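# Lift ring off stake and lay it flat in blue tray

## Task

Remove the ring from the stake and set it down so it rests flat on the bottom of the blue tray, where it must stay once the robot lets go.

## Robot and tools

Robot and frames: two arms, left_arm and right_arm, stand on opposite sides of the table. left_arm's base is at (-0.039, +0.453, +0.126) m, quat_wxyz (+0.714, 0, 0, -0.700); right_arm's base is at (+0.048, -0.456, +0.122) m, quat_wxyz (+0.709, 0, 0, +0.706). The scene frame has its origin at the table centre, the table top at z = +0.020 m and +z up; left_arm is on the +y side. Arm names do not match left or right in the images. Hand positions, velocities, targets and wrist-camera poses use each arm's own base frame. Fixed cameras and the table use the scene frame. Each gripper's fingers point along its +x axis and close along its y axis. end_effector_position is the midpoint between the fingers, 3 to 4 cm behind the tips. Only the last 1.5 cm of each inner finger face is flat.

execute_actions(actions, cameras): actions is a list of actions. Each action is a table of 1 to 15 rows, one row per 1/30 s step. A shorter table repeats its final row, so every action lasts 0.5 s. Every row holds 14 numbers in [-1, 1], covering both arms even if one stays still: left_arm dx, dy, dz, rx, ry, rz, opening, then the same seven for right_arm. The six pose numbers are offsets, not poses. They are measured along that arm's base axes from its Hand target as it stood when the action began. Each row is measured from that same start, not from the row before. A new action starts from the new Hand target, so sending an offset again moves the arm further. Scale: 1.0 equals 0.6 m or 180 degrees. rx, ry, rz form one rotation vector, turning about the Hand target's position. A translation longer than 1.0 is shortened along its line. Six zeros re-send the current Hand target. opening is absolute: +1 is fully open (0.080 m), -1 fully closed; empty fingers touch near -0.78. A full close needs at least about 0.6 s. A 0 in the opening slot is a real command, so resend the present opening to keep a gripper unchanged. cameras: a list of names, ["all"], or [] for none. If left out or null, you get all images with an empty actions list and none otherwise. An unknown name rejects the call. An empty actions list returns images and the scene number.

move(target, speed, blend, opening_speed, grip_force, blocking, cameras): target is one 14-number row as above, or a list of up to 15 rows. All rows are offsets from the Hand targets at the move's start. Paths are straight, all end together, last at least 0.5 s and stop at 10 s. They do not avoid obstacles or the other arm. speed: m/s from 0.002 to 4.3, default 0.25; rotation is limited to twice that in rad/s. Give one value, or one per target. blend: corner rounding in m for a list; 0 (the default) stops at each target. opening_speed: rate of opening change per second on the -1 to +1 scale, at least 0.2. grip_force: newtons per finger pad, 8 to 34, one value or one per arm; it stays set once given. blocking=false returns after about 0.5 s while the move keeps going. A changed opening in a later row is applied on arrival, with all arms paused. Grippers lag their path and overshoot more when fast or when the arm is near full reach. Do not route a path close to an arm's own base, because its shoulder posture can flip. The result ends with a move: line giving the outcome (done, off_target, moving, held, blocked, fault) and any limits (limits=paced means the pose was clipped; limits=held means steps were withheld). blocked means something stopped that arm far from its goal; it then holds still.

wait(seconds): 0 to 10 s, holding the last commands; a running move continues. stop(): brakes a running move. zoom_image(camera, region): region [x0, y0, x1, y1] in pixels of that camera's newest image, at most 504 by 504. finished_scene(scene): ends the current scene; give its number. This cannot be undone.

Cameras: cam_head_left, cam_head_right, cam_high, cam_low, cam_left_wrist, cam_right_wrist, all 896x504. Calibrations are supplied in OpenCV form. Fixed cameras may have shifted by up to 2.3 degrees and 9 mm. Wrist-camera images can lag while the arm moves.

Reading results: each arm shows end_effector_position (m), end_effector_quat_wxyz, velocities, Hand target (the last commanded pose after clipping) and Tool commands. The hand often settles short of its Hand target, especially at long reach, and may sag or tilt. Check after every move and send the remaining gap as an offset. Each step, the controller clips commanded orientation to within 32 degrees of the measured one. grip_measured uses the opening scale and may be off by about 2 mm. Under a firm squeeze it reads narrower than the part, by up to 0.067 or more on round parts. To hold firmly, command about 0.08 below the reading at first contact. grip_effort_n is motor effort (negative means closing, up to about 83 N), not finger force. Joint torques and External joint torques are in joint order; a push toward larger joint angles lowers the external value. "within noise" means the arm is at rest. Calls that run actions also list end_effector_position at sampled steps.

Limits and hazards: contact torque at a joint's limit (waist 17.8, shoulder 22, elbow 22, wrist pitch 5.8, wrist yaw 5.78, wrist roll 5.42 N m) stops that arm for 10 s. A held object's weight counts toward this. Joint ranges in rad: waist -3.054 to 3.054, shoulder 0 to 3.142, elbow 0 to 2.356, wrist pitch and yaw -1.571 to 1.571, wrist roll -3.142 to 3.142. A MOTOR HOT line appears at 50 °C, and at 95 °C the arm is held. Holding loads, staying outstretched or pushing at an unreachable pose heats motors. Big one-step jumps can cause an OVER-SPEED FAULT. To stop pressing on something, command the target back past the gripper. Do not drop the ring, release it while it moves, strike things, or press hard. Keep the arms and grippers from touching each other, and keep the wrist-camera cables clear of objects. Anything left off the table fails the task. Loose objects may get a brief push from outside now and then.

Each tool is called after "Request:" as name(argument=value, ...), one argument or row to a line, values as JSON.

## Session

Request:
execute_actions(
  actions=[],
)

Request:
zoom_image(
  camera="cam_high",
  region=[290, 190, 560, 410],
)

Request:
zoom_image(
  camera="cam_low",
  region=[400, 245, 570, 320],
)

Scene clock: 0.00 s.
left_arm: end_effector_position=(+0.2650, -0.1098, -0.0192) grip_measured=+1.000 grip_effort_n=n/a end_effector_quat_wxyz=(+0.914, +0.194, +0.355, -0.036) | right_arm: end_effector_position=(+0.2942, -0.2467, +0.2527) grip_measured=+1.000 grip_effort_n=n/a end_effector_quat_wxyz=(+0.836, -0.019, +0.523, -0.165)
Joint positions: left_arm=[-0.668 1.699 0.287 0.526 -0.544 -0.11 0.08] | right_arm=[-0.713 1.627 1.689 -1.114 -0.038 -0.489 0.08]
Joint velocities: within noise
Joint torques (N m): no reading
External joint torques (N m): no reading
Heat: left arm: hottest elbow 32 °C (+0.0 °C/min); right arm: hottest wrist pitch 29 °C (+0.0 °C/min).
Hand target: left_arm +0.2662, -0.1105, -0.0178; +0.915, +0.193, +0.352, -0.036 | right_arm +0.2943, -0.2467, +0.2535; +0.837, -0.020, +0.522, -0.165
Tool commands: left_gripper/opening=+1.0 right_gripper/opening=+1.0
camera_calibration:
cam_left_wrist: T_world_to_cam=[[-0.172833, -0.919725, -0.352469, -0.0474941], [-0.774405, 0.348016, -0.528376, 0.277763], [0.608626, 0.181633, -0.772388, -0.0806676], [0, 0, 0, 1]] pos_world=[0.255989, -0.125696, 0.0677166]
cam_right_wrist: T_world_to_cam=[[-0.274401, -0.940634, 0.199778, -0.190602], [-0.951397, 0.235356, -0.198622, 0.425217], [0.139812, -0.244571, -0.959499, 0.219147], [0, 0, 0, 1]] pos_world=[0.321609, -0.225767, 0.332807]

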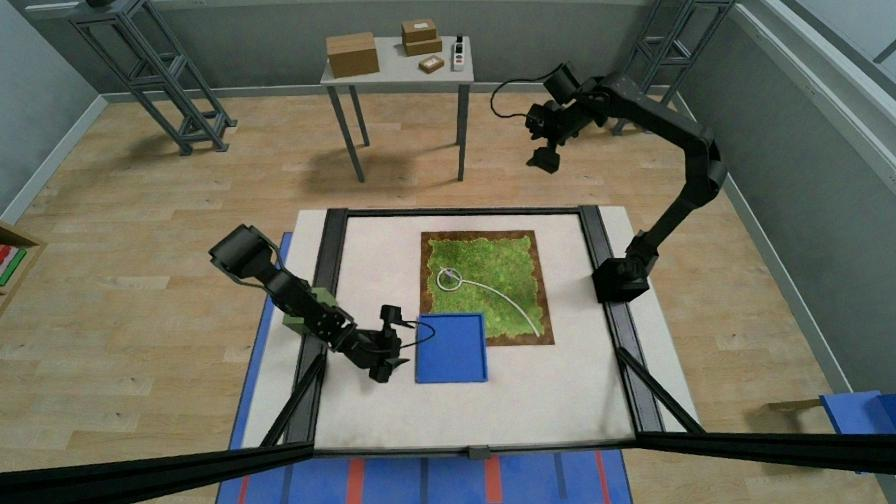

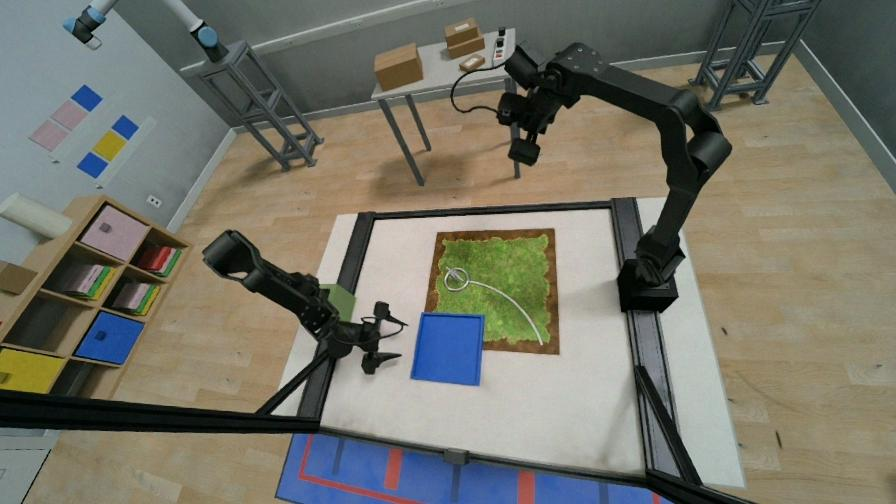

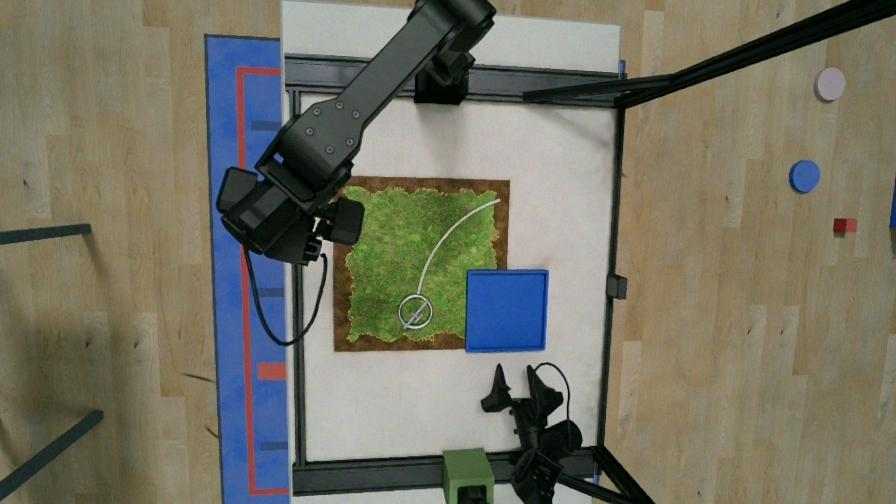

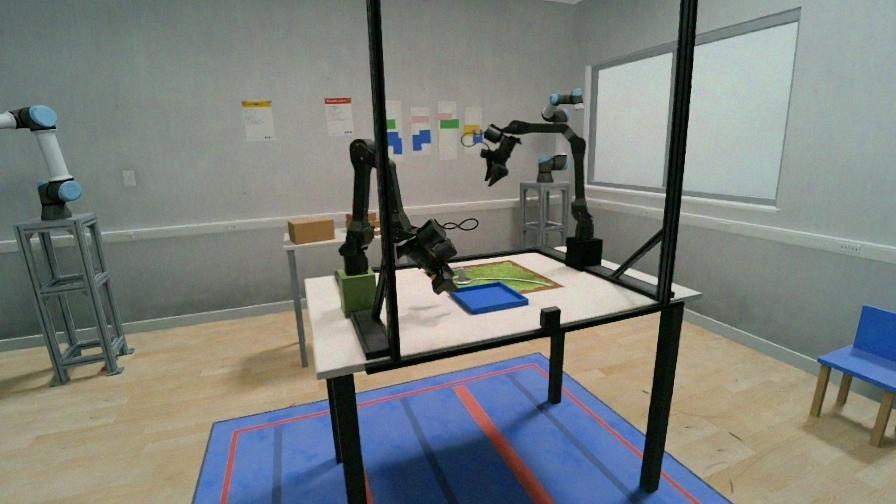

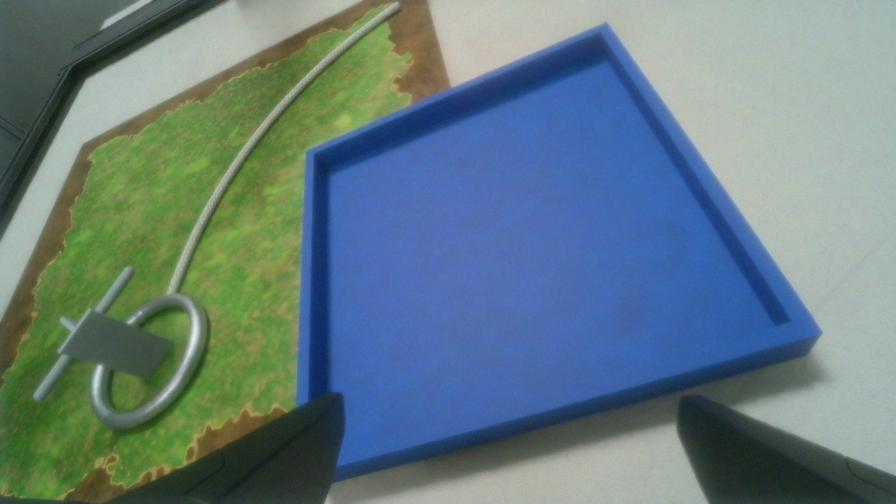

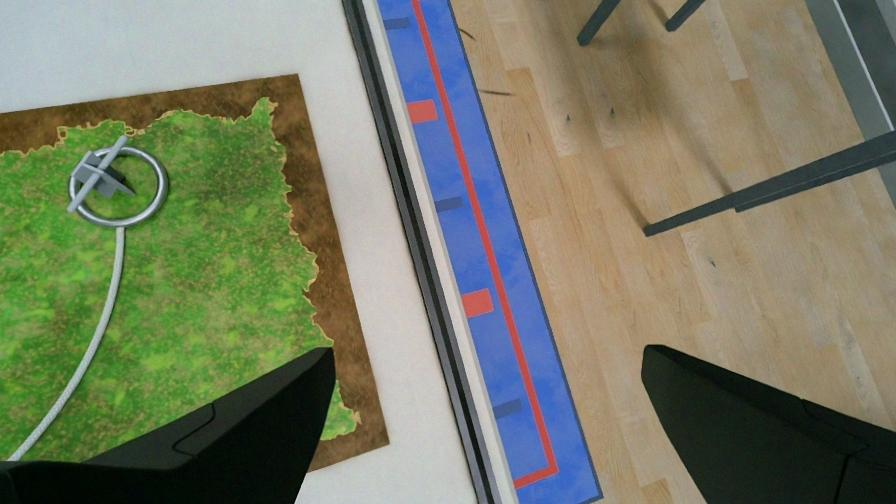

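Scaled by 1.867 from the camera's 896x504 image, which has a finer 1280x720 frame.

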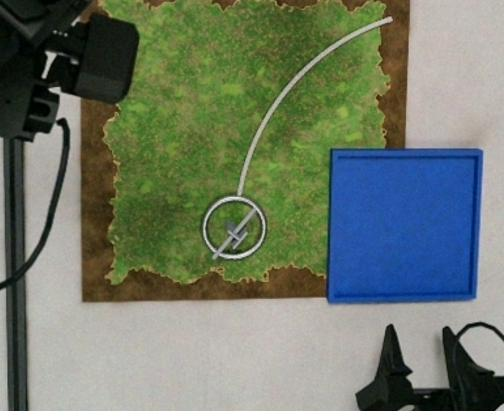

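Scaled by 2.965 from the camera's 896x504 image, which has a finer 1280x720 frame.

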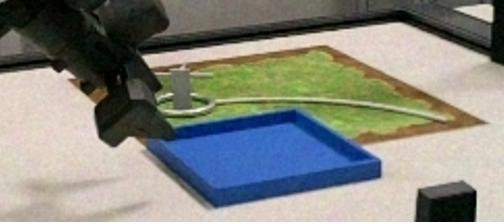

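Request:
move(
  target=[0.1655,0.2785,0.038,0.0626,0.2437,-0.0737,-0.3,0,0,0,0,0,0,1.0],
  speed=0.3,
  cameras=["cam_left_wrist", "cam_low", "cam_head_left"],
)

Request:
zoom_image(
  camera="cam_low",
  region=[430, 245, 510, 300],
)

Scene clock: 313.40 s.
left_arm: end_effector_position=(+0.3630, +0.0554, +0.0042) grip_measured=-0.297 grip_effort_n=-16.0 end_effector_quat_wxyz=(+0.686, +0.288, +0.645, -0.176) | right_arm: end_effector_position=(+0.2942, -0.2467, +0.2527) grip_measured=+1.000 grip_effort_n=1.6 end_effector_quat_wxyz=(+0.836, -0.019, +0.523, -0.165)
Joint positions: left_arm=[0.103 1.971 1.204 -0.684 -0.119 0.78 0.022] | right_arm=[-0.713 1.627 1.689 -1.114 -0.038 -0.489 0.08]
Joint torques (N m): left_arm=[-0.26 -6.82 5.25 0.18 -0.25 0.06] | right_arm=[-0.05 -6.21 6.93 1.21 -0.12 0.01]
External joint torques (N m): left_arm=[-0.28 0.9 0.31 -0.33 -0.21 0.07] | right_arm=[-0.05 0.54 0.68 0.09 -0.07 0]
Heat: left arm: hottest wrist pitch 35 °C (+0.0 °C/min); right arm: hottest shoulder 34 °C (+0.0 °C/min).
Hand target: left_arm +0.3654, +0.0566, +0.0050; +0.685, +0.290, +0.645, -0.174 | right_arm +0.2943, -0.2467, +0.2535; +0.837, -0.020, +0.522, -0.165
Off the commanded pose: left_arm 0.003 m, 0 deg | right_arm 0.001 m, 0 deg.
move: done
camera_calibration:
cam_left_wrist: T_world_to_cam=[[-0.604661, -0.769372, -0.20604, 0.277553], [-0.7958, 0.572862, 0.196296, 0.300702], [-0.0329917, 0.282659, -0.958653, 0.0759078], [0, 0, 0, 1]] pos_world=[0.409628, 0.0198249, 0.0709298]
Images, in order (width x height): cam_head_left 896x504, cam_low 896x504, cam_left_wrist 896x504.

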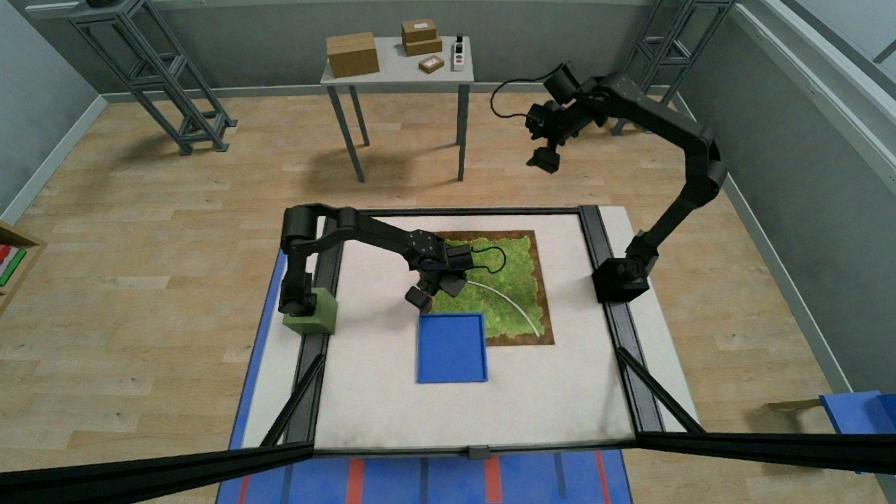

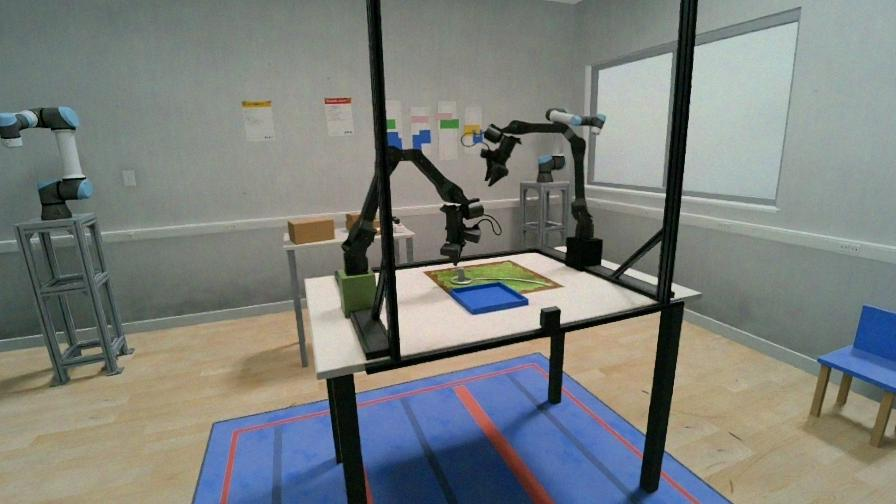

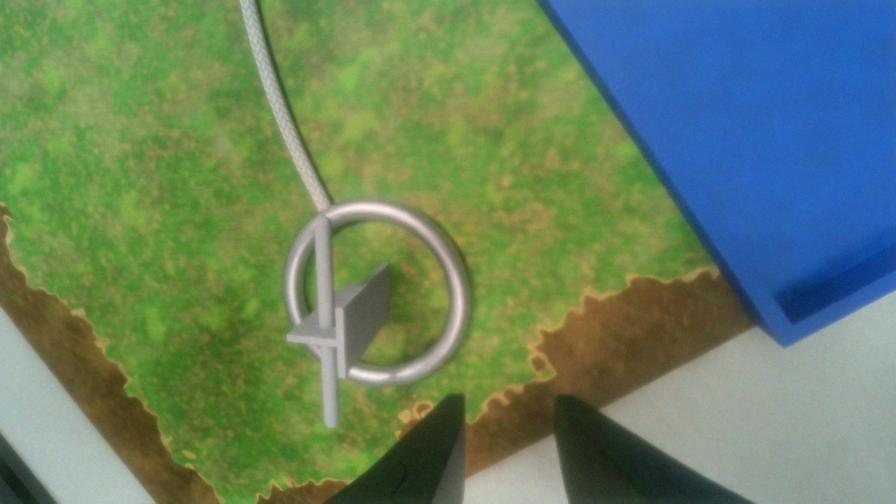

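Scaled by 6.300 from the camera's 896x504 image, which has a finer 1280x720 frame.

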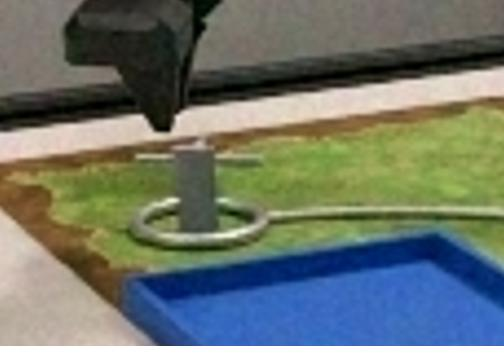

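Request:
move(
  target=[
    [0.0133,0.0225,-0.06,0,0,0,-0.3,0,0,0,0,0,0,1.0],
    [0.02,0.0332,-0.135,0,0,0,-0.3,0,0,0,0,0,0,1.0],
  ],
  speed=[0.12, 0.08],
  blend=[0.015, 0],
  cameras=["cam_left_wrist", "cam_low"],
)

Request:
zoom_image(
  camera="cam_low",
  region=[430, 245, 510, 300],
)

Scene clock: 426.73 s.
left_arm: end_effector_position=(+0.3786, +0.0757, -0.0738) grip_measured=-0.297 grip_effort_n=-16.0 end_effector_quat_wxyz=(+0.686, +0.291, +0.644, -0.173) | right_arm: end_effector_position=(+0.2942, -0.2467, +0.2527) grip_measured=+1.000 grip_effort_n=1.2 end_effector_quat_wxyz=(+0.836, -0.019, +0.523, -0.165)
Joint positions: left_arm=[0.151 2.202 1.194 -0.431 -0.119 0.83 0.022] | right_arm=[-0.713 1.627 1.689 -1.114 -0.038 -0.489 0.08]
Joint torques (N m): left_arm=[0.24 -7.39 3.16 0.62 0 0.06] | right_arm=[-0.05 -6.22 6.93 1.22 -0.11 0]
External joint torques (N m): left_arm=[0.18 1.08 -1.08 0.1 0.05 0.07] | right_arm=[-0.06 0.6 0.59 0.07 -0.06 -0.01]
Heat: left arm: hottest elbow 37 °C (+1.0 °C/min); right arm: hottest shoulder 35 °C (+1.0 °C/min).
Hand target: left_arm +0.3776, +0.0766, -0.0759; +0.685, +0.290, +0.645, -0.174 | right_arm +0.2943, -0.2467, +0.2535; +0.837, -0.020, +0.522, -0.165
Off the commanded pose: left_arm 0.003 m, 0 deg | right_arm 0.001 m, 0 deg.
move: done
camera_calibration:
cam_left_wrist: T_world_to_cam=[[-0.605034, -0.766721, -0.214644, 0.285759], [-0.795728, 0.573014, 0.196143, 0.316864], [-0.0273931, 0.289472, -0.956795, -0.00661923], [0, 0, 0, 1]] pos_world=[0.42485, 0.039446, -0.00714749]
Images, in order (width x height): cam_low 896x504, cam_left_wrist 896x504.

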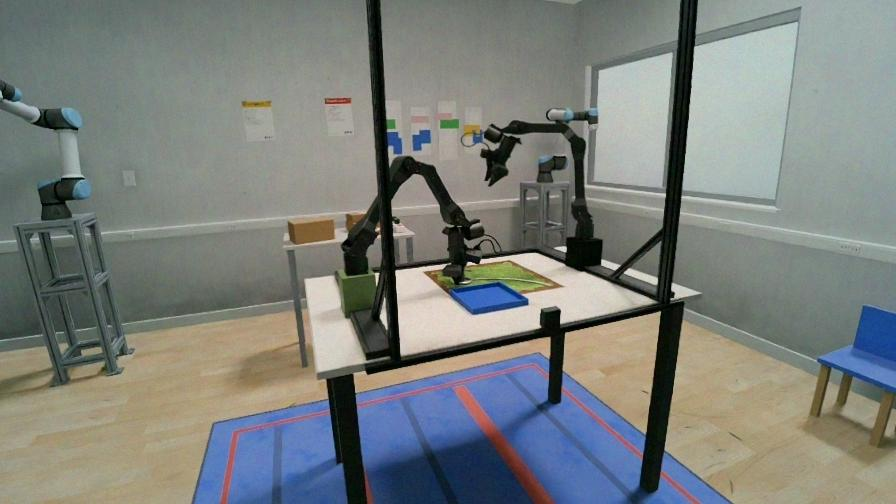

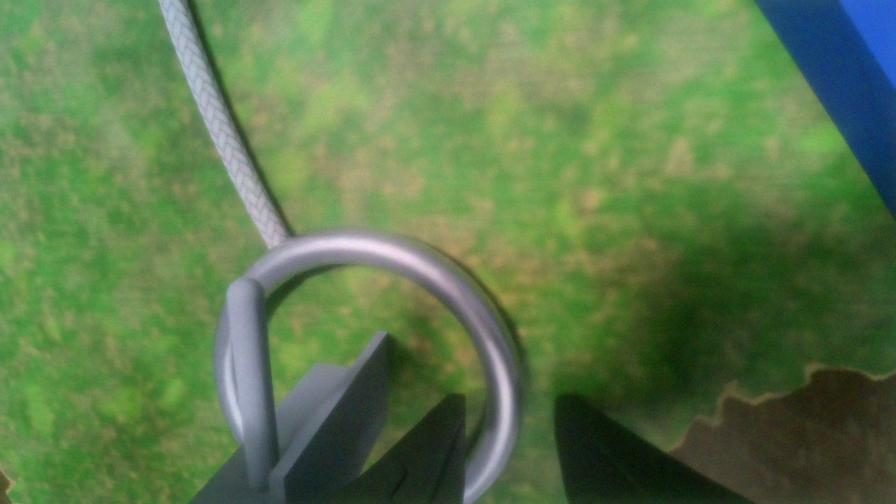

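Scaled by 6.300 from the camera's 896x504 image, which has a finer 1280x720 frame.

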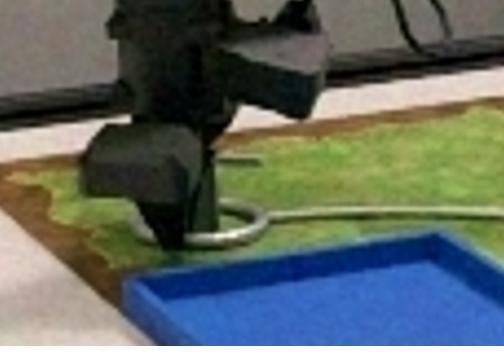

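Request:
move(
  target=[
    [0.0015,0.0018,-0.015,0,0,0,-0.3,0,0,0,0,0,0,1.0],
    [0.0015,0.0018,-0.015,0,0,0,-0.8,0,0,0,0,0,0,1.0],
  ],
  speed=0.04,
  opening_speed=1.0,
  cameras=["cam_left_wrist", "cam_low"],
)

Request:
zoom_image(
  camera="cam_low",
  region=[430, 245, 510, 300],
)

Scene clock: 452.77 s.
left_arm: end_effector_position=(+0.3807, +0.0754, -0.0785) grip_measured=-0.637 grip_effort_n=-83.5 end_effector_quat_wxyz=(+0.688, +0.292, +0.641, -0.174) | right_arm: end_effector_position=(+0.2942, -0.2467, +0.2527) grip_measured=+1.000 grip_effort_n=1.6 end_effector_quat_wxyz=(+0.836, -0.019, +0.523, -0.165)
Joint positions: left_arm=[0.151 2.216 1.193 -0.409 -0.116 0.834 0.006] | right_arm=[-0.713 1.627 1.689 -1.114 -0.038 -0.489 0.08]
Joint torques (N m): left_arm=[0.44 -6.15 3.29 0.98 -0.13 0.04] | right_arm=[-0.05 -6.22 6.92 1.21 -0.12 0.01]
External joint torques (N m): left_arm=[0.44 2.39 -0.9 0.45 -0.09 0.05] | right_arm=[-0.03 0.47 0.71 0.1 -0.07 0]
Heat: left arm: hottest elbow 36 °C (-1.0 °C/min); right arm: hottest shoulder 35 °C (+1.0 °C/min).
Hand target: left_arm +0.3785, +0.0776, -0.0849; +0.685, +0.291, +0.645, -0.174 | right_arm +0.2943, -0.2467, +0.2535; +0.837, -0.020, +0.522, -0.165
Off the commanded pose: left_arm 0.007 m, 1 deg | right_arm 0.001 m, 0 deg.
move: done
camera_calibration:
cam_left_wrist: T_world_to_cam=[[-0.606314, -0.764881, -0.217577, 0.285929], [-0.795001, 0.576512, 0.188699, 0.318476], [-0.0188967, 0.287385, -0.957629, -0.0140637], [0, 0, 0, 1]] pos_world=[0.426285, 0.0391381, -0.0113523]
Images, in order (width x height): cam_low 896x504, cam_left_wrist 896x504.

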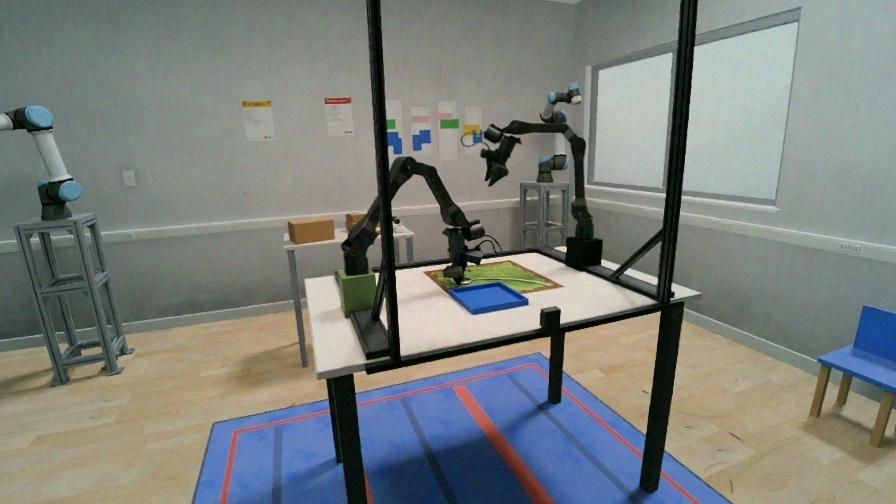

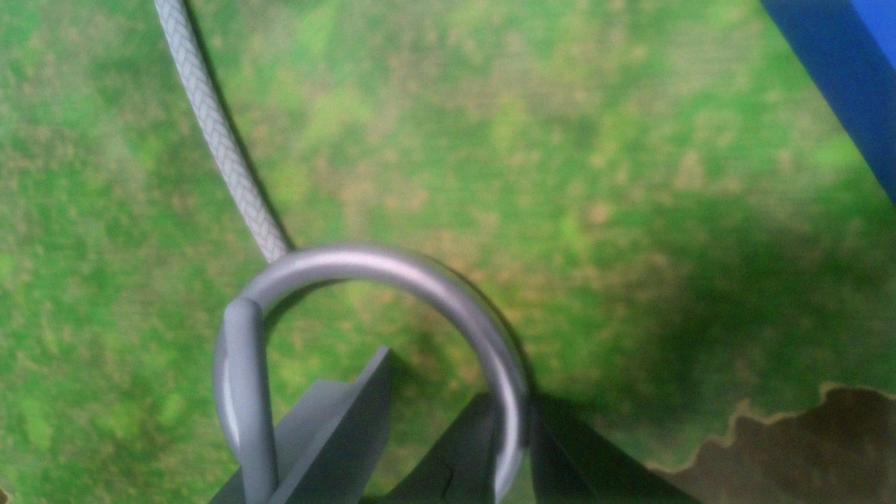

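Scaled by 6.300 from the camera's 896x504 image, which has a finer 1280x720 frame.

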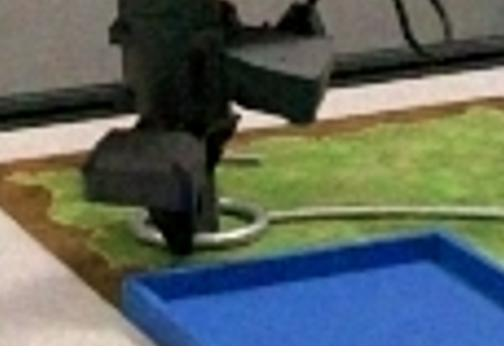

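Request:
move(
  target=[
    [0.0037,-0.0037,0.0415,0,0,0,-0.8,0,0,0,0,0,0,1.0],
    [0.0202,-0.0083,0.0425,0,0,0,-0.8,0,0,0,0,0,0,1.0],
    [0.0092,0.0003,0.0648,-0.0518,-0.0652,0,-0.8,0,0,0,0,0,0,1.0],
  ],
  speed=[0.07, 0.07, 0.1],
  blend=[0.004, 0.001, 0],
  cameras=["cam_left_wrist", "cam_low"],
)

Request:
zoom_image(
  camera="cam_low",
  region=[430, 245, 510, 300],
)

Scene clock: 541.83 s.
left_arm: end_effector_position=(+0.3807, +0.0768, -0.0529) grip_measured=-0.637 grip_effort_n=-83.5 end_effector_quat_wxyz=(+0.762, +0.247, +0.565, -0.197) | right_arm: end_effector_position=(+0.2942, -0.2467, +0.2527) grip_measured=+1.000 grip_effort_n=1.2 end_effector_quat_wxyz=(+0.836, -0.019, +0.523, -0.165)
Joint positions: left_arm=[0.233 2.082 1.063 -0.275 0.087 0.867 0.006] | right_arm=[-0.713 1.627 1.689 -1.114 -0.038 -0.489 0.08]
Joint torques (N m): left_arm=[0.27 -9.74 3.72 1.07 0.35 0.11] | right_arm=[-0.05 -6.22 6.93 1.22 -0.12 0.01]
External joint torques (N m): left_arm=[0.24 -1.75 -0.71 0.33 0.27 0.11] | right_arm=[-0.04 0.47 0.66 0.07 -0.07 0]
Heat: left arm: hottest shoulder 37 °C (+1.0 °C/min); right arm: hottest shoulder 35 °C (+0.0 °C/min).
Hand target: left_arm +0.3839, +0.0777, -0.0461; +0.769, +0.250, +0.555, -0.195 | right_arm +0.2943, -0.2467, +0.2535; +0.837, -0.020, +0.522, -0.165
Off the commanded pose: left_arm 0.008 m, 1 deg | right_arm 0.001 m, 0 deg.
move: done
camera_calibration:
cam_left_wrist: T_world_to_cam=[[-0.565992, -0.802098, -0.190504, 0.281547], [-0.811468, 0.582814, -0.0429913, 0.306352], [0.145512, 0.130255, -0.980745, -0.0417192], [0, 0, 0, 1]] pos_world=[0.414019, 0.0527166, 0.0258906]
Images, in order (width x height): cam_low 896x504, cam_left_wrist 896x504.

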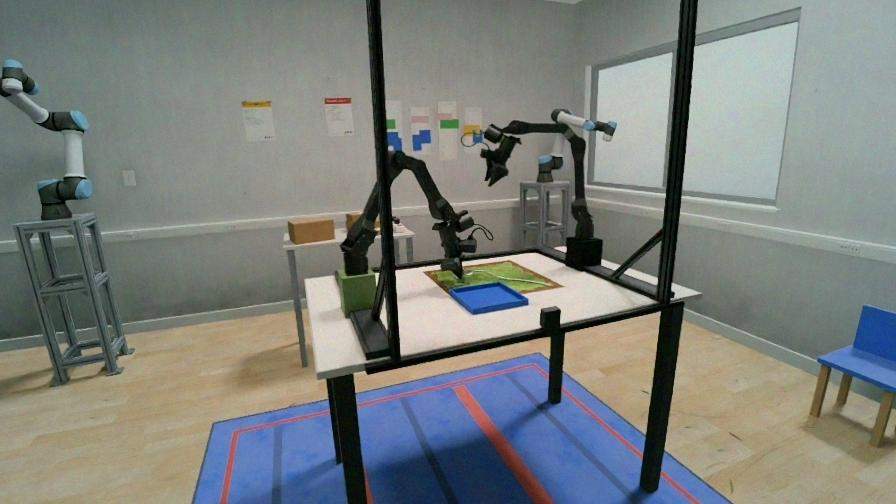

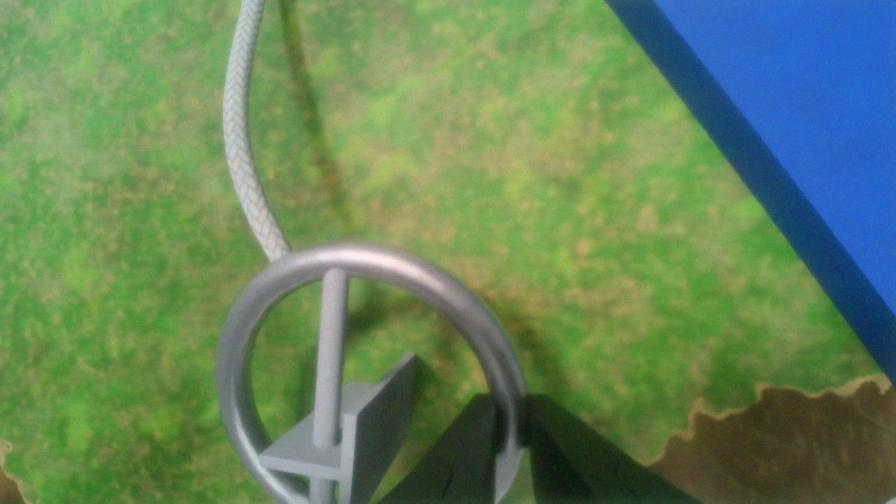

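Scaled by 6.300 from the camera's 896x504 image, which has a finer 1280x720 frame.

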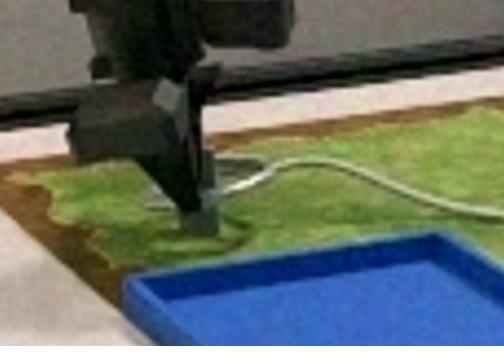

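Request:
move(
  target=[0.0075, -0.006, 0.0, 0, 0, 0, -0.8, 0, 0, 0, 0, 0, 0, 1.0],
  speed=0.05,
  cameras=["cam_left_wrist", "cam_low"],
)

Scene clock: 603.77 s.
left_arm: end_effector_position=(+0.3820, +0.0742, -0.0524) grip_measured=-0.637 grip_effort_n=-83.5 end_effector_quat_wxyz=(+0.763, +0.247, +0.564, -0.198) | right_arm: end_effector_position=(+0.2942, -0.2467, +0.2527) grip_measured=+1.000 grip_effort_n=1.2 end_effector_quat_wxyz=(+0.836, -0.019, +0.523, -0.165)
Joint positions: left_arm=[0.226 2.082 1.065 -0.275 0.087 0.86 0.006] | right_arm=[-0.713 1.627 1.689 -1.114 -0.038 -0.489 0.08]
Joint torques (N m): left_arm=[-0.28 -8.59 4.94 0.58 0.2 -0.05] | right_arm=[-0.06 -6.22 6.93 1.22 -0.12 0.01]
External joint torques (N m): left_arm=[-0.33 -0.68 0.59 -0.13 0.12 -0.05] | right_arm=[-0.01 0.43 0.72 0.1 -0.08 -0.01]
Heat: left arm: hottest shoulder 44 °C (+7.0 °C/min); right arm: hottest shoulder 35 °C (+0.0 °C/min).
Hand target: left_arm +0.3884, +0.0742, -0.0461; +0.769, +0.250, +0.555, -0.195 | right_arm +0.2943, -0.2467, +0.2535; +0.837, -0.020, +0.522, -0.165
Off the commanded pose: left_arm 0.009 m, 1 deg | right_arm 0.001 m, 0 deg.
move: off_target (left_arm)
camera_calibration:
cam_left_wrist: T_world_to_cam=[[-0.565877, -0.802211, -0.190367, 0.280176], [-0.811186, 0.583013, -0.0455335, 0.308596], [0.147514, 0.128657, -0.980656, -0.0417063], [0, 0, 0, 1]] pos_world=[0.415026, 0.0502109, 0.0264882]
Images, in order (width x height): cam_low 896x504, cam_left_wrist 896x504.

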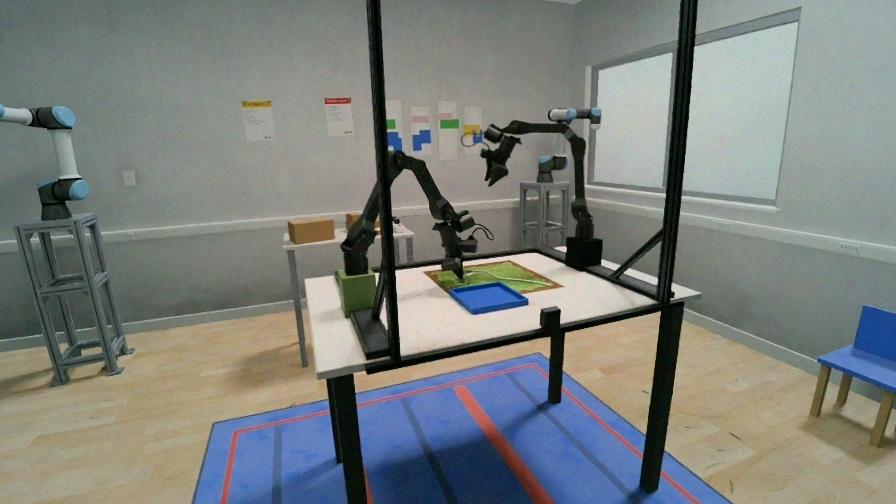

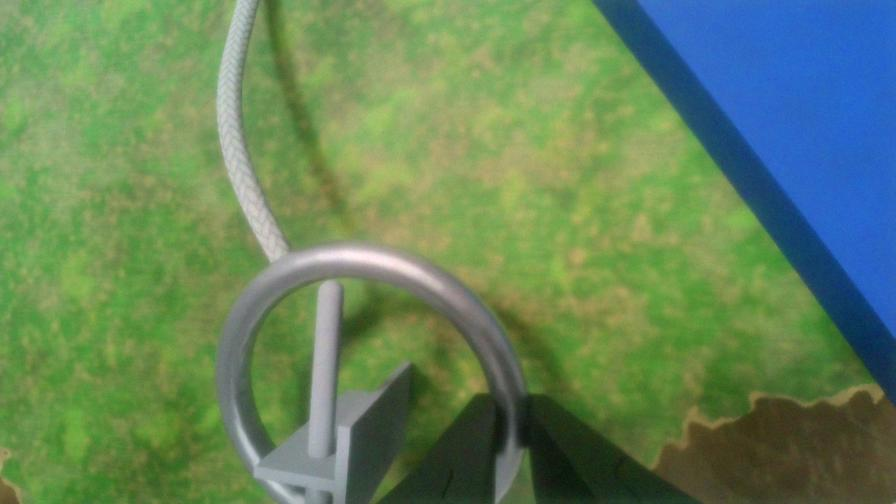

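Request:
move(
  target=[-0.0068, 0.0125, 0.0135, -0.0518, -0.0652, 0, -0.8, 0, 0, 0, 0, 0, 0, 1.0],
  speed=0.06,
  cameras=["cam_left_wrist", "cam_low"],
)

Request:
zoom_image(
  camera="cam_low",
  region=[430, 245, 510, 300],
)

Scene clock: 690.17 s.
left_arm: end_effector_position=(+0.3814, +0.0807, -0.0450) grip_measured=-0.637 grip_effort_n=-83.5 end_effector_quat_wxyz=(+0.834, +0.201, +0.467, -0.214) | right_arm: end_effector_position=(+0.2942, -0.2467, +0.2527) grip_measured=+1.000 grip_effort_n=1.6 end_effector_quat_wxyz=(+0.836, -0.019, +0.523, -0.165)
Joint positions: left_arm=[0.33 2.032 0.921 -0.034 0.319 0.879 0.006] | right_arm=[-0.713 1.627 1.689 -1.114 -0.038 -0.489 0.08]
Joint torques (N m): left_arm=[0.18 -9.21 3.33 1.26 0.57 0.09] | right_arm=[-0.04 -6.24 6.93 1.21 -0.12 0.01]
External joint torques (N m): left_arm=[0.18 -1.75 -0.88 0.35 0.37 0.1] | right_arm=[-0.01 0.32 0.79 0.1 -0.08 -0.01]
Heat: left arm: hottest shoulder 44 °C (+1.0 °C/min); right arm: hottest shoulder 35 °C (+0.0 °C/min).
Hand target: left_arm +0.3844, +0.0817, -0.0379; +0.839, +0.206, +0.456, -0.213 | right_arm +0.2943, -0.2467, +0.2535; +0.837, -0.020, +0.522, -0.165
Off the commanded pose: left_arm 0.008 m, 1 deg | right_arm 0.001 m, 0 deg.
move: done
camera_calibration:
cam_left_wrist: T_world_to_cam=[[-0.524538, -0.834679, -0.167839, 0.274266], [-0.779485, 0.550106, -0.299646, 0.283885], [0.342437, -0.0263479, -0.939171, -0.0951202], [0, 0, 0, 1]] pos_world=[0.39772, 0.0702516, 0.0417631]
Images, in order (width x height): cam_low 896x504, cam_left_wrist 896x504.

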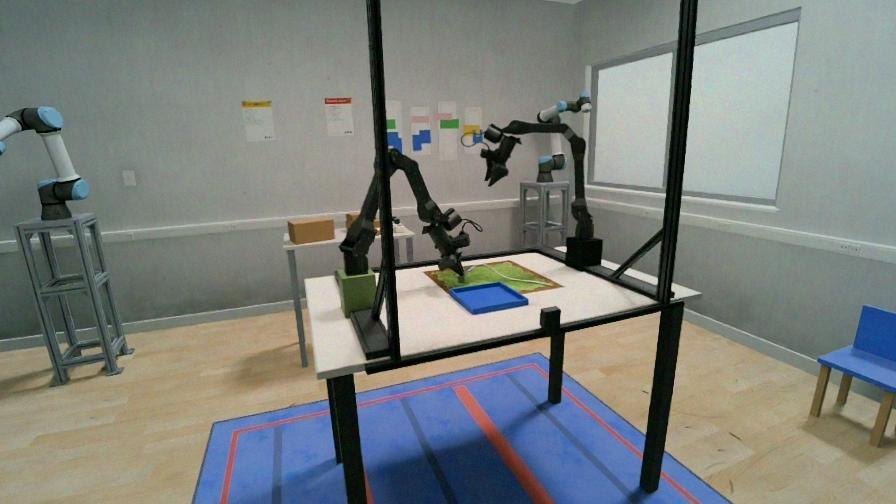

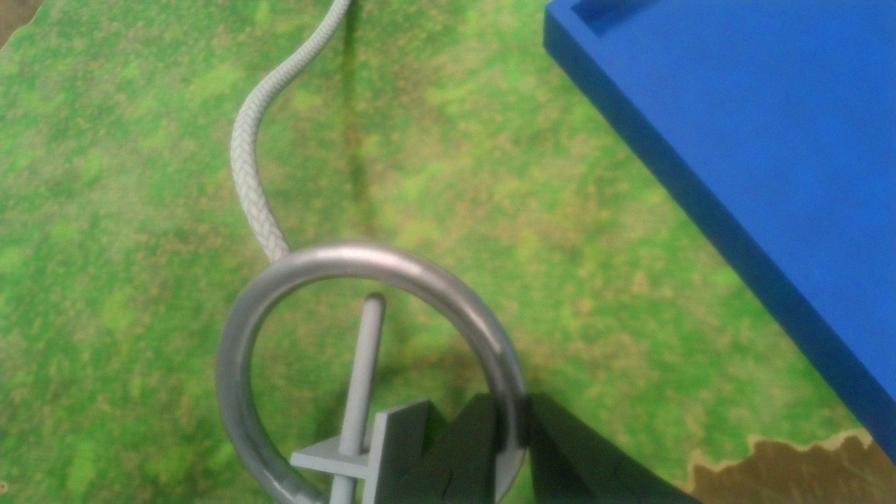

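Scaled by 6.300 from the camera's 896x504 image, which has a finer 1280x720 frame.

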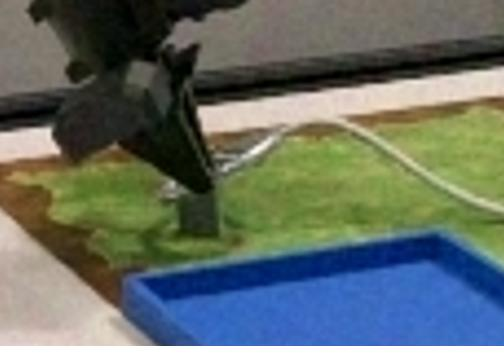

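Request:
move(
  target=[-0.0608, 0.0487, 0.010, 0, 0, 0, -0.8, 0, 0, 0, 0, 0, 0, 1.0],
  speed=0.09,
  cameras=["cam_left_wrist", "cam_low"],
)

Request:
zoom_image(
  camera="cam_low",
  region=[430, 245, 510, 300],
)

Scene clock: 762.83 s.
left_arm: end_effector_position=(+0.3461, +0.1108, -0.0377) grip_measured=-0.637 grip_effort_n=-83.5 end_effector_quat_wxyz=(+0.836, +0.202, +0.464, -0.213) | right_arm: end_effector_position=(+0.2942, -0.2467, +0.2527) grip_measured=+1.000 grip_effort_n=1.2 end_effector_quat_wxyz=(+0.836, -0.019, +0.523, -0.165)
Joint positions: left_arm=[0.461 1.954 0.839 -0.066 0.372 1.004 0.006] | right_arm=[-0.713 1.627 1.689 -1.114 -0.038 -0.489 0.08]
Joint torques (N m): left_arm=[0.08 -8.54 3.38 0.69 0.63 0.11] | right_arm=[-0.03 -6.22 6.92 1.21 -0.11 0.01]
External joint torques (N m): left_arm=[0.12 -1.67 -0.77 -0.17 0.38 0.12] | right_arm=[-0.03 0.47 0.69 0.09 -0.07 0]
Heat: left arm: hottest shoulder 43 °C (+0.0 °C/min); right arm: hottest shoulder 35 °C (+0.0 °C/min).
Hand target: left_arm +0.3478, +0.1109, -0.0320; +0.839, +0.206, +0.456, -0.213 | right_arm +0.2943, -0.2467, +0.2535; +0.837, -0.020, +0.522, -0.165
Off the commanded pose: left_arm 0.006 m, 1 deg | right_arm 0.001 m, 0 deg.
move: done
camera_calibration:
cam_left_wrist: T_world_to_cam=[[-0.521718, -0.835651, -0.171748, 0.281205], [-0.778659, 0.548689, -0.304353, 0.241643], [0.348569, -0.0250529, -0.936948, -0.0776639], [0, 0, 0, 1]] pos_world=[0.361939, 0.100457, 0.0490742]
Images, in order (width x height): cam_low 896x504, cam_left_wrist 896x504.

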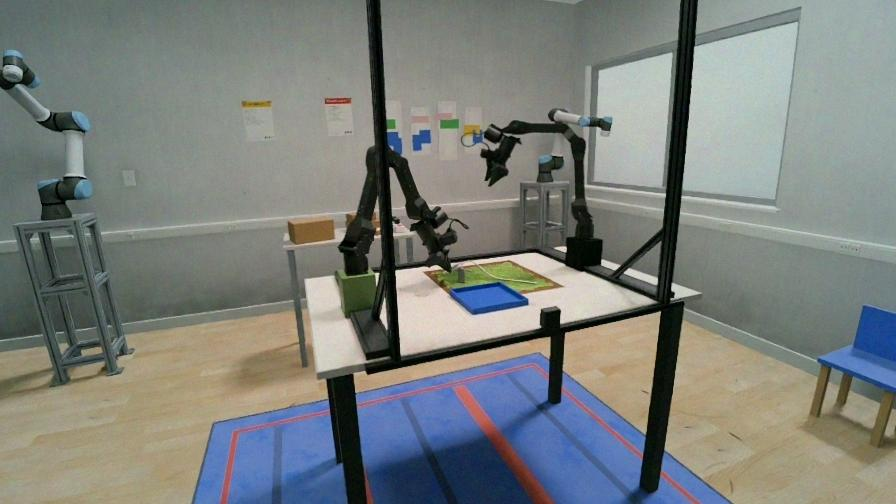

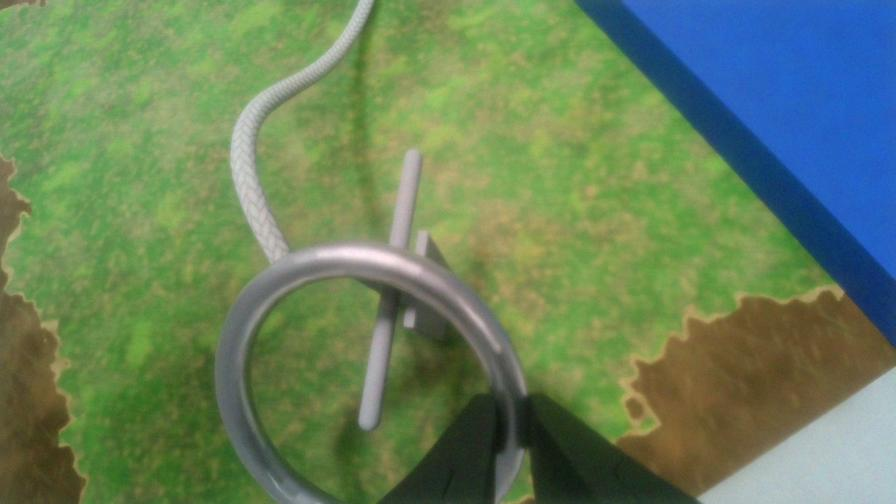

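Scaled by 6.300 from the camera's 896x504 image, which has a finer 1280x720 frame.

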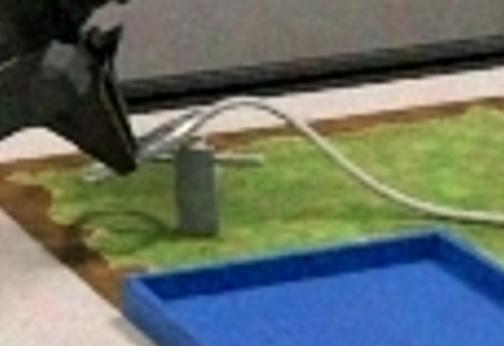

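Request:
move(
  target=[
    [0, 0, 0.1, 0, 0, 0, -0.8, 0, 0, 0, 0, 0, 0, 1.0],
    [0.0437, -0.4182, 0.1, 0.1037, 0.1303, 0, -0.8, 0, 0, 0, 0, 0, 0, 1.0],
    [0.0437, -0.4182, -0.0267, 0.1037, 0.1303, 0, -0.8, 0, 0, 0, 0, 0, 0, 1.0],
  ],
  speed=[0.12, 0.24, 0.12],
  blend=[0.012, 0.03, 0],
  cameras=["cam_left_wrist", "cam_low"],
)

Request:
zoom_image(
  camera="cam_low",
  region=[430, 230, 550, 330],
)

Scene clock: 837.53 s.
left_arm: end_effector_position=(+0.3727, -0.1414, -0.0482) grip_measured=-0.637 grip_effort_n=-83.5 end_effector_quat_wxyz=(+0.683, +0.289, +0.646, -0.178) | right_arm: end_effector_position=(+0.2942, -0.2467, +0.2527) grip_measured=+1.000 grip_effort_n=1.6 end_effector_quat_wxyz=(+0.836, -0.019, +0.523, -0.165)
Joint positions: left_arm=[-0.423 2.232 1.385 -0.684 -0.161 0.256 0.006] | right_arm=[-0.713 1.627 1.689 -1.114 -0.038 -0.489 0.08]
Joint torques (N m): left_arm=[0.07 -8.68 3.86 0.51 -0.43 -0.06] | right_arm=[-0.05 -6.22 6.92 1.21 -0.12 0.01]
External joint torques (N m): left_arm=[0.06 0.37 -0.72 0.14 -0.34 -0.06] | right_arm=[-0.02 0.41 0.71 0.08 -0.08 0]
Heat: left arm: hottest shoulder 42 °C (+0.0 °C/min); right arm: hottest shoulder 35 °C (+0.0 °C/min).
Hand target: left_arm +0.3741, -0.1401, -0.0479; +0.685, +0.291, +0.645, -0.174 | right_arm +0.2943, -0.2467, +0.2535; +0.837, -0.020, +0.522, -0.165
Off the commanded pose: left_arm 0.002 m, 1 deg | right_arm 0.001 m, 0 deg.
move: done
camera_calibration:
cam_left_wrist: T_world_to_cam=[[-0.610461, -0.765435, -0.203586, 0.12401], [-0.791241, 0.577763, 0.200319, 0.430681], [-0.0357072, 0.283373, -0.958345, 0.0828067], [0, 0, 0, 1]] pos_world=[0.419433, -0.177375, 0.0183303]
Images, in order (width x height): cam_low 896x504, cam_left_wrist 896x504.

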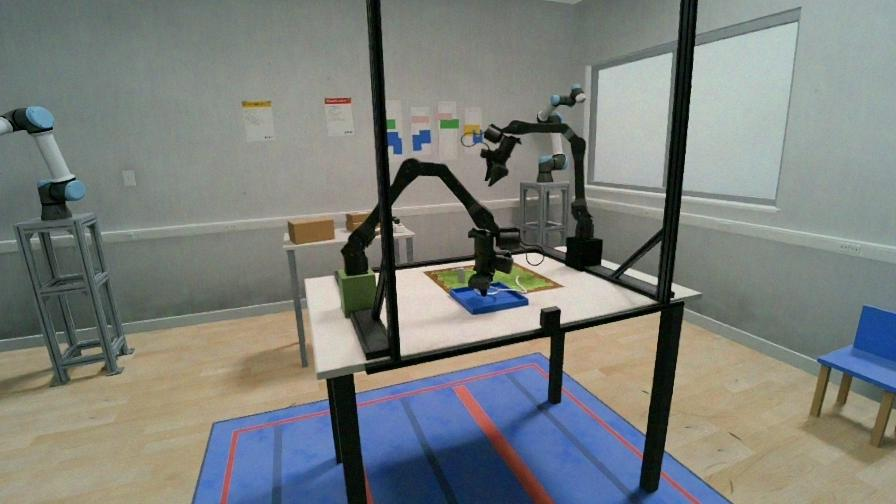

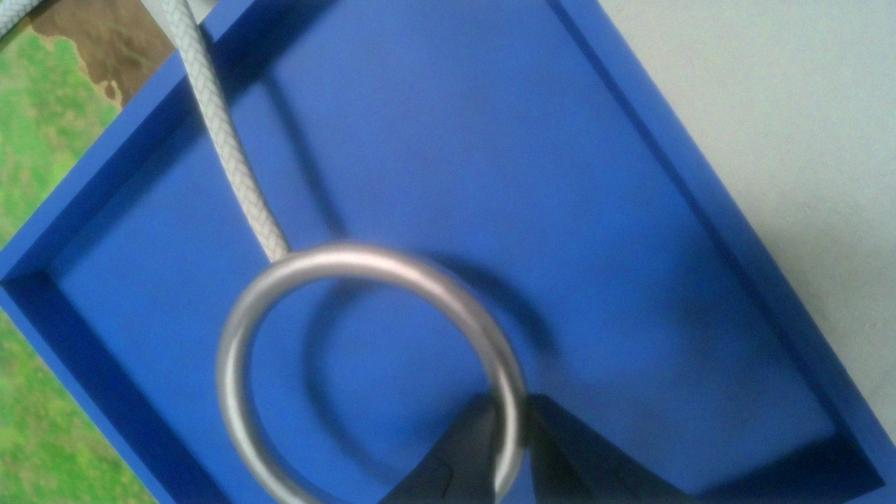

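Scaled by 4.200 from the camera's 896x504 image, which has a finer 1280x720 frame.

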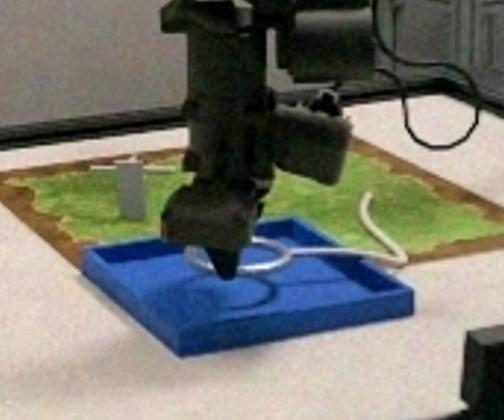

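Request:
move(
  target=[0, 0, -0.0525, 0, 0, 0, -0.8, 0, 0, 0, 0, 0, 0, 1.0],
  speed=0.05,
  cameras=["cam_left_wrist"],
)

Scene clock: 871.50 s.
left_arm: end_effector_position=(+0.3750, -0.1422, -0.0717) grip_measured=-0.637 grip_effort_n=-83.5 end_effector_quat_wxyz=(+0.688, +0.289, +0.642, -0.178) | right_arm: end_effector_position=(+0.2942, -0.2467, +0.2527) grip_measured=+1.000 grip_effort_n=1.2 end_effector_quat_wxyz=(+0.836, -0.019, +0.523, -0.165)
Joint positions: left_arm=[-0.423 2.286 1.366 -0.6 -0.163 0.256 0.006] | right_arm=[-0.713 1.627 1.689 -1.114 -0.038 -0.489 0.08]
Joint torques (N m): left_arm=[0.08 -6.55 3.23 1.35 -0.37 -0.06] | right_arm=[-0.05 -6.2 6.93 1.21 -0.12 0.01]
External joint torques (N m): left_arm=[0 2.66 -1.21 0.94 -0.26 -0.05] | right_arm=[-0.04 0.46 0.71 0.09 -0.07 0]
Heat: left arm: hottest shoulder 47 °C (+5.0 °C/min); right arm: hottest shoulder 35 °C (+0.0 °C/min).
Hand target: left_arm +0.3740, -0.1401, -0.0795; +0.685, +0.291, +0.645, -0.174 | right_arm +0.2943, -0.2467, +0.2535; +0.837, -0.020, +0.522, -0.165
Off the commanded pose: left_arm 0.008 m, 1 deg | right_arm 0.001 m, 0 deg.
move: done
camera_calibration:
cam_left_wrist: T_world_to_cam=[[-0.607802, -0.766424, -0.207778, 0.118577], [-0.793692, 0.578063, 0.189462, 0.437813], [-0.0250998, 0.280067, -0.959652, 0.0559934], [0, 0, 0, 1]] pos_world=[0.420966, -0.177885, -0.00457725]
Images, in order (width x height): cam_left_wrist 896x504.

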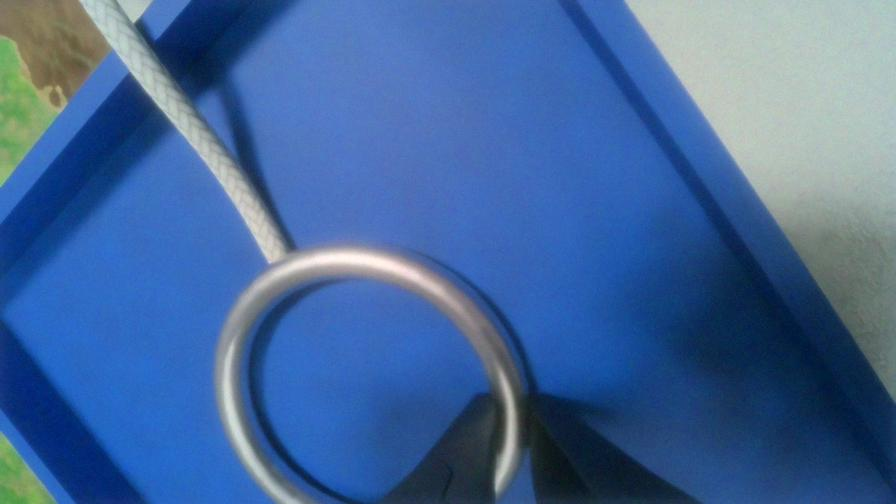

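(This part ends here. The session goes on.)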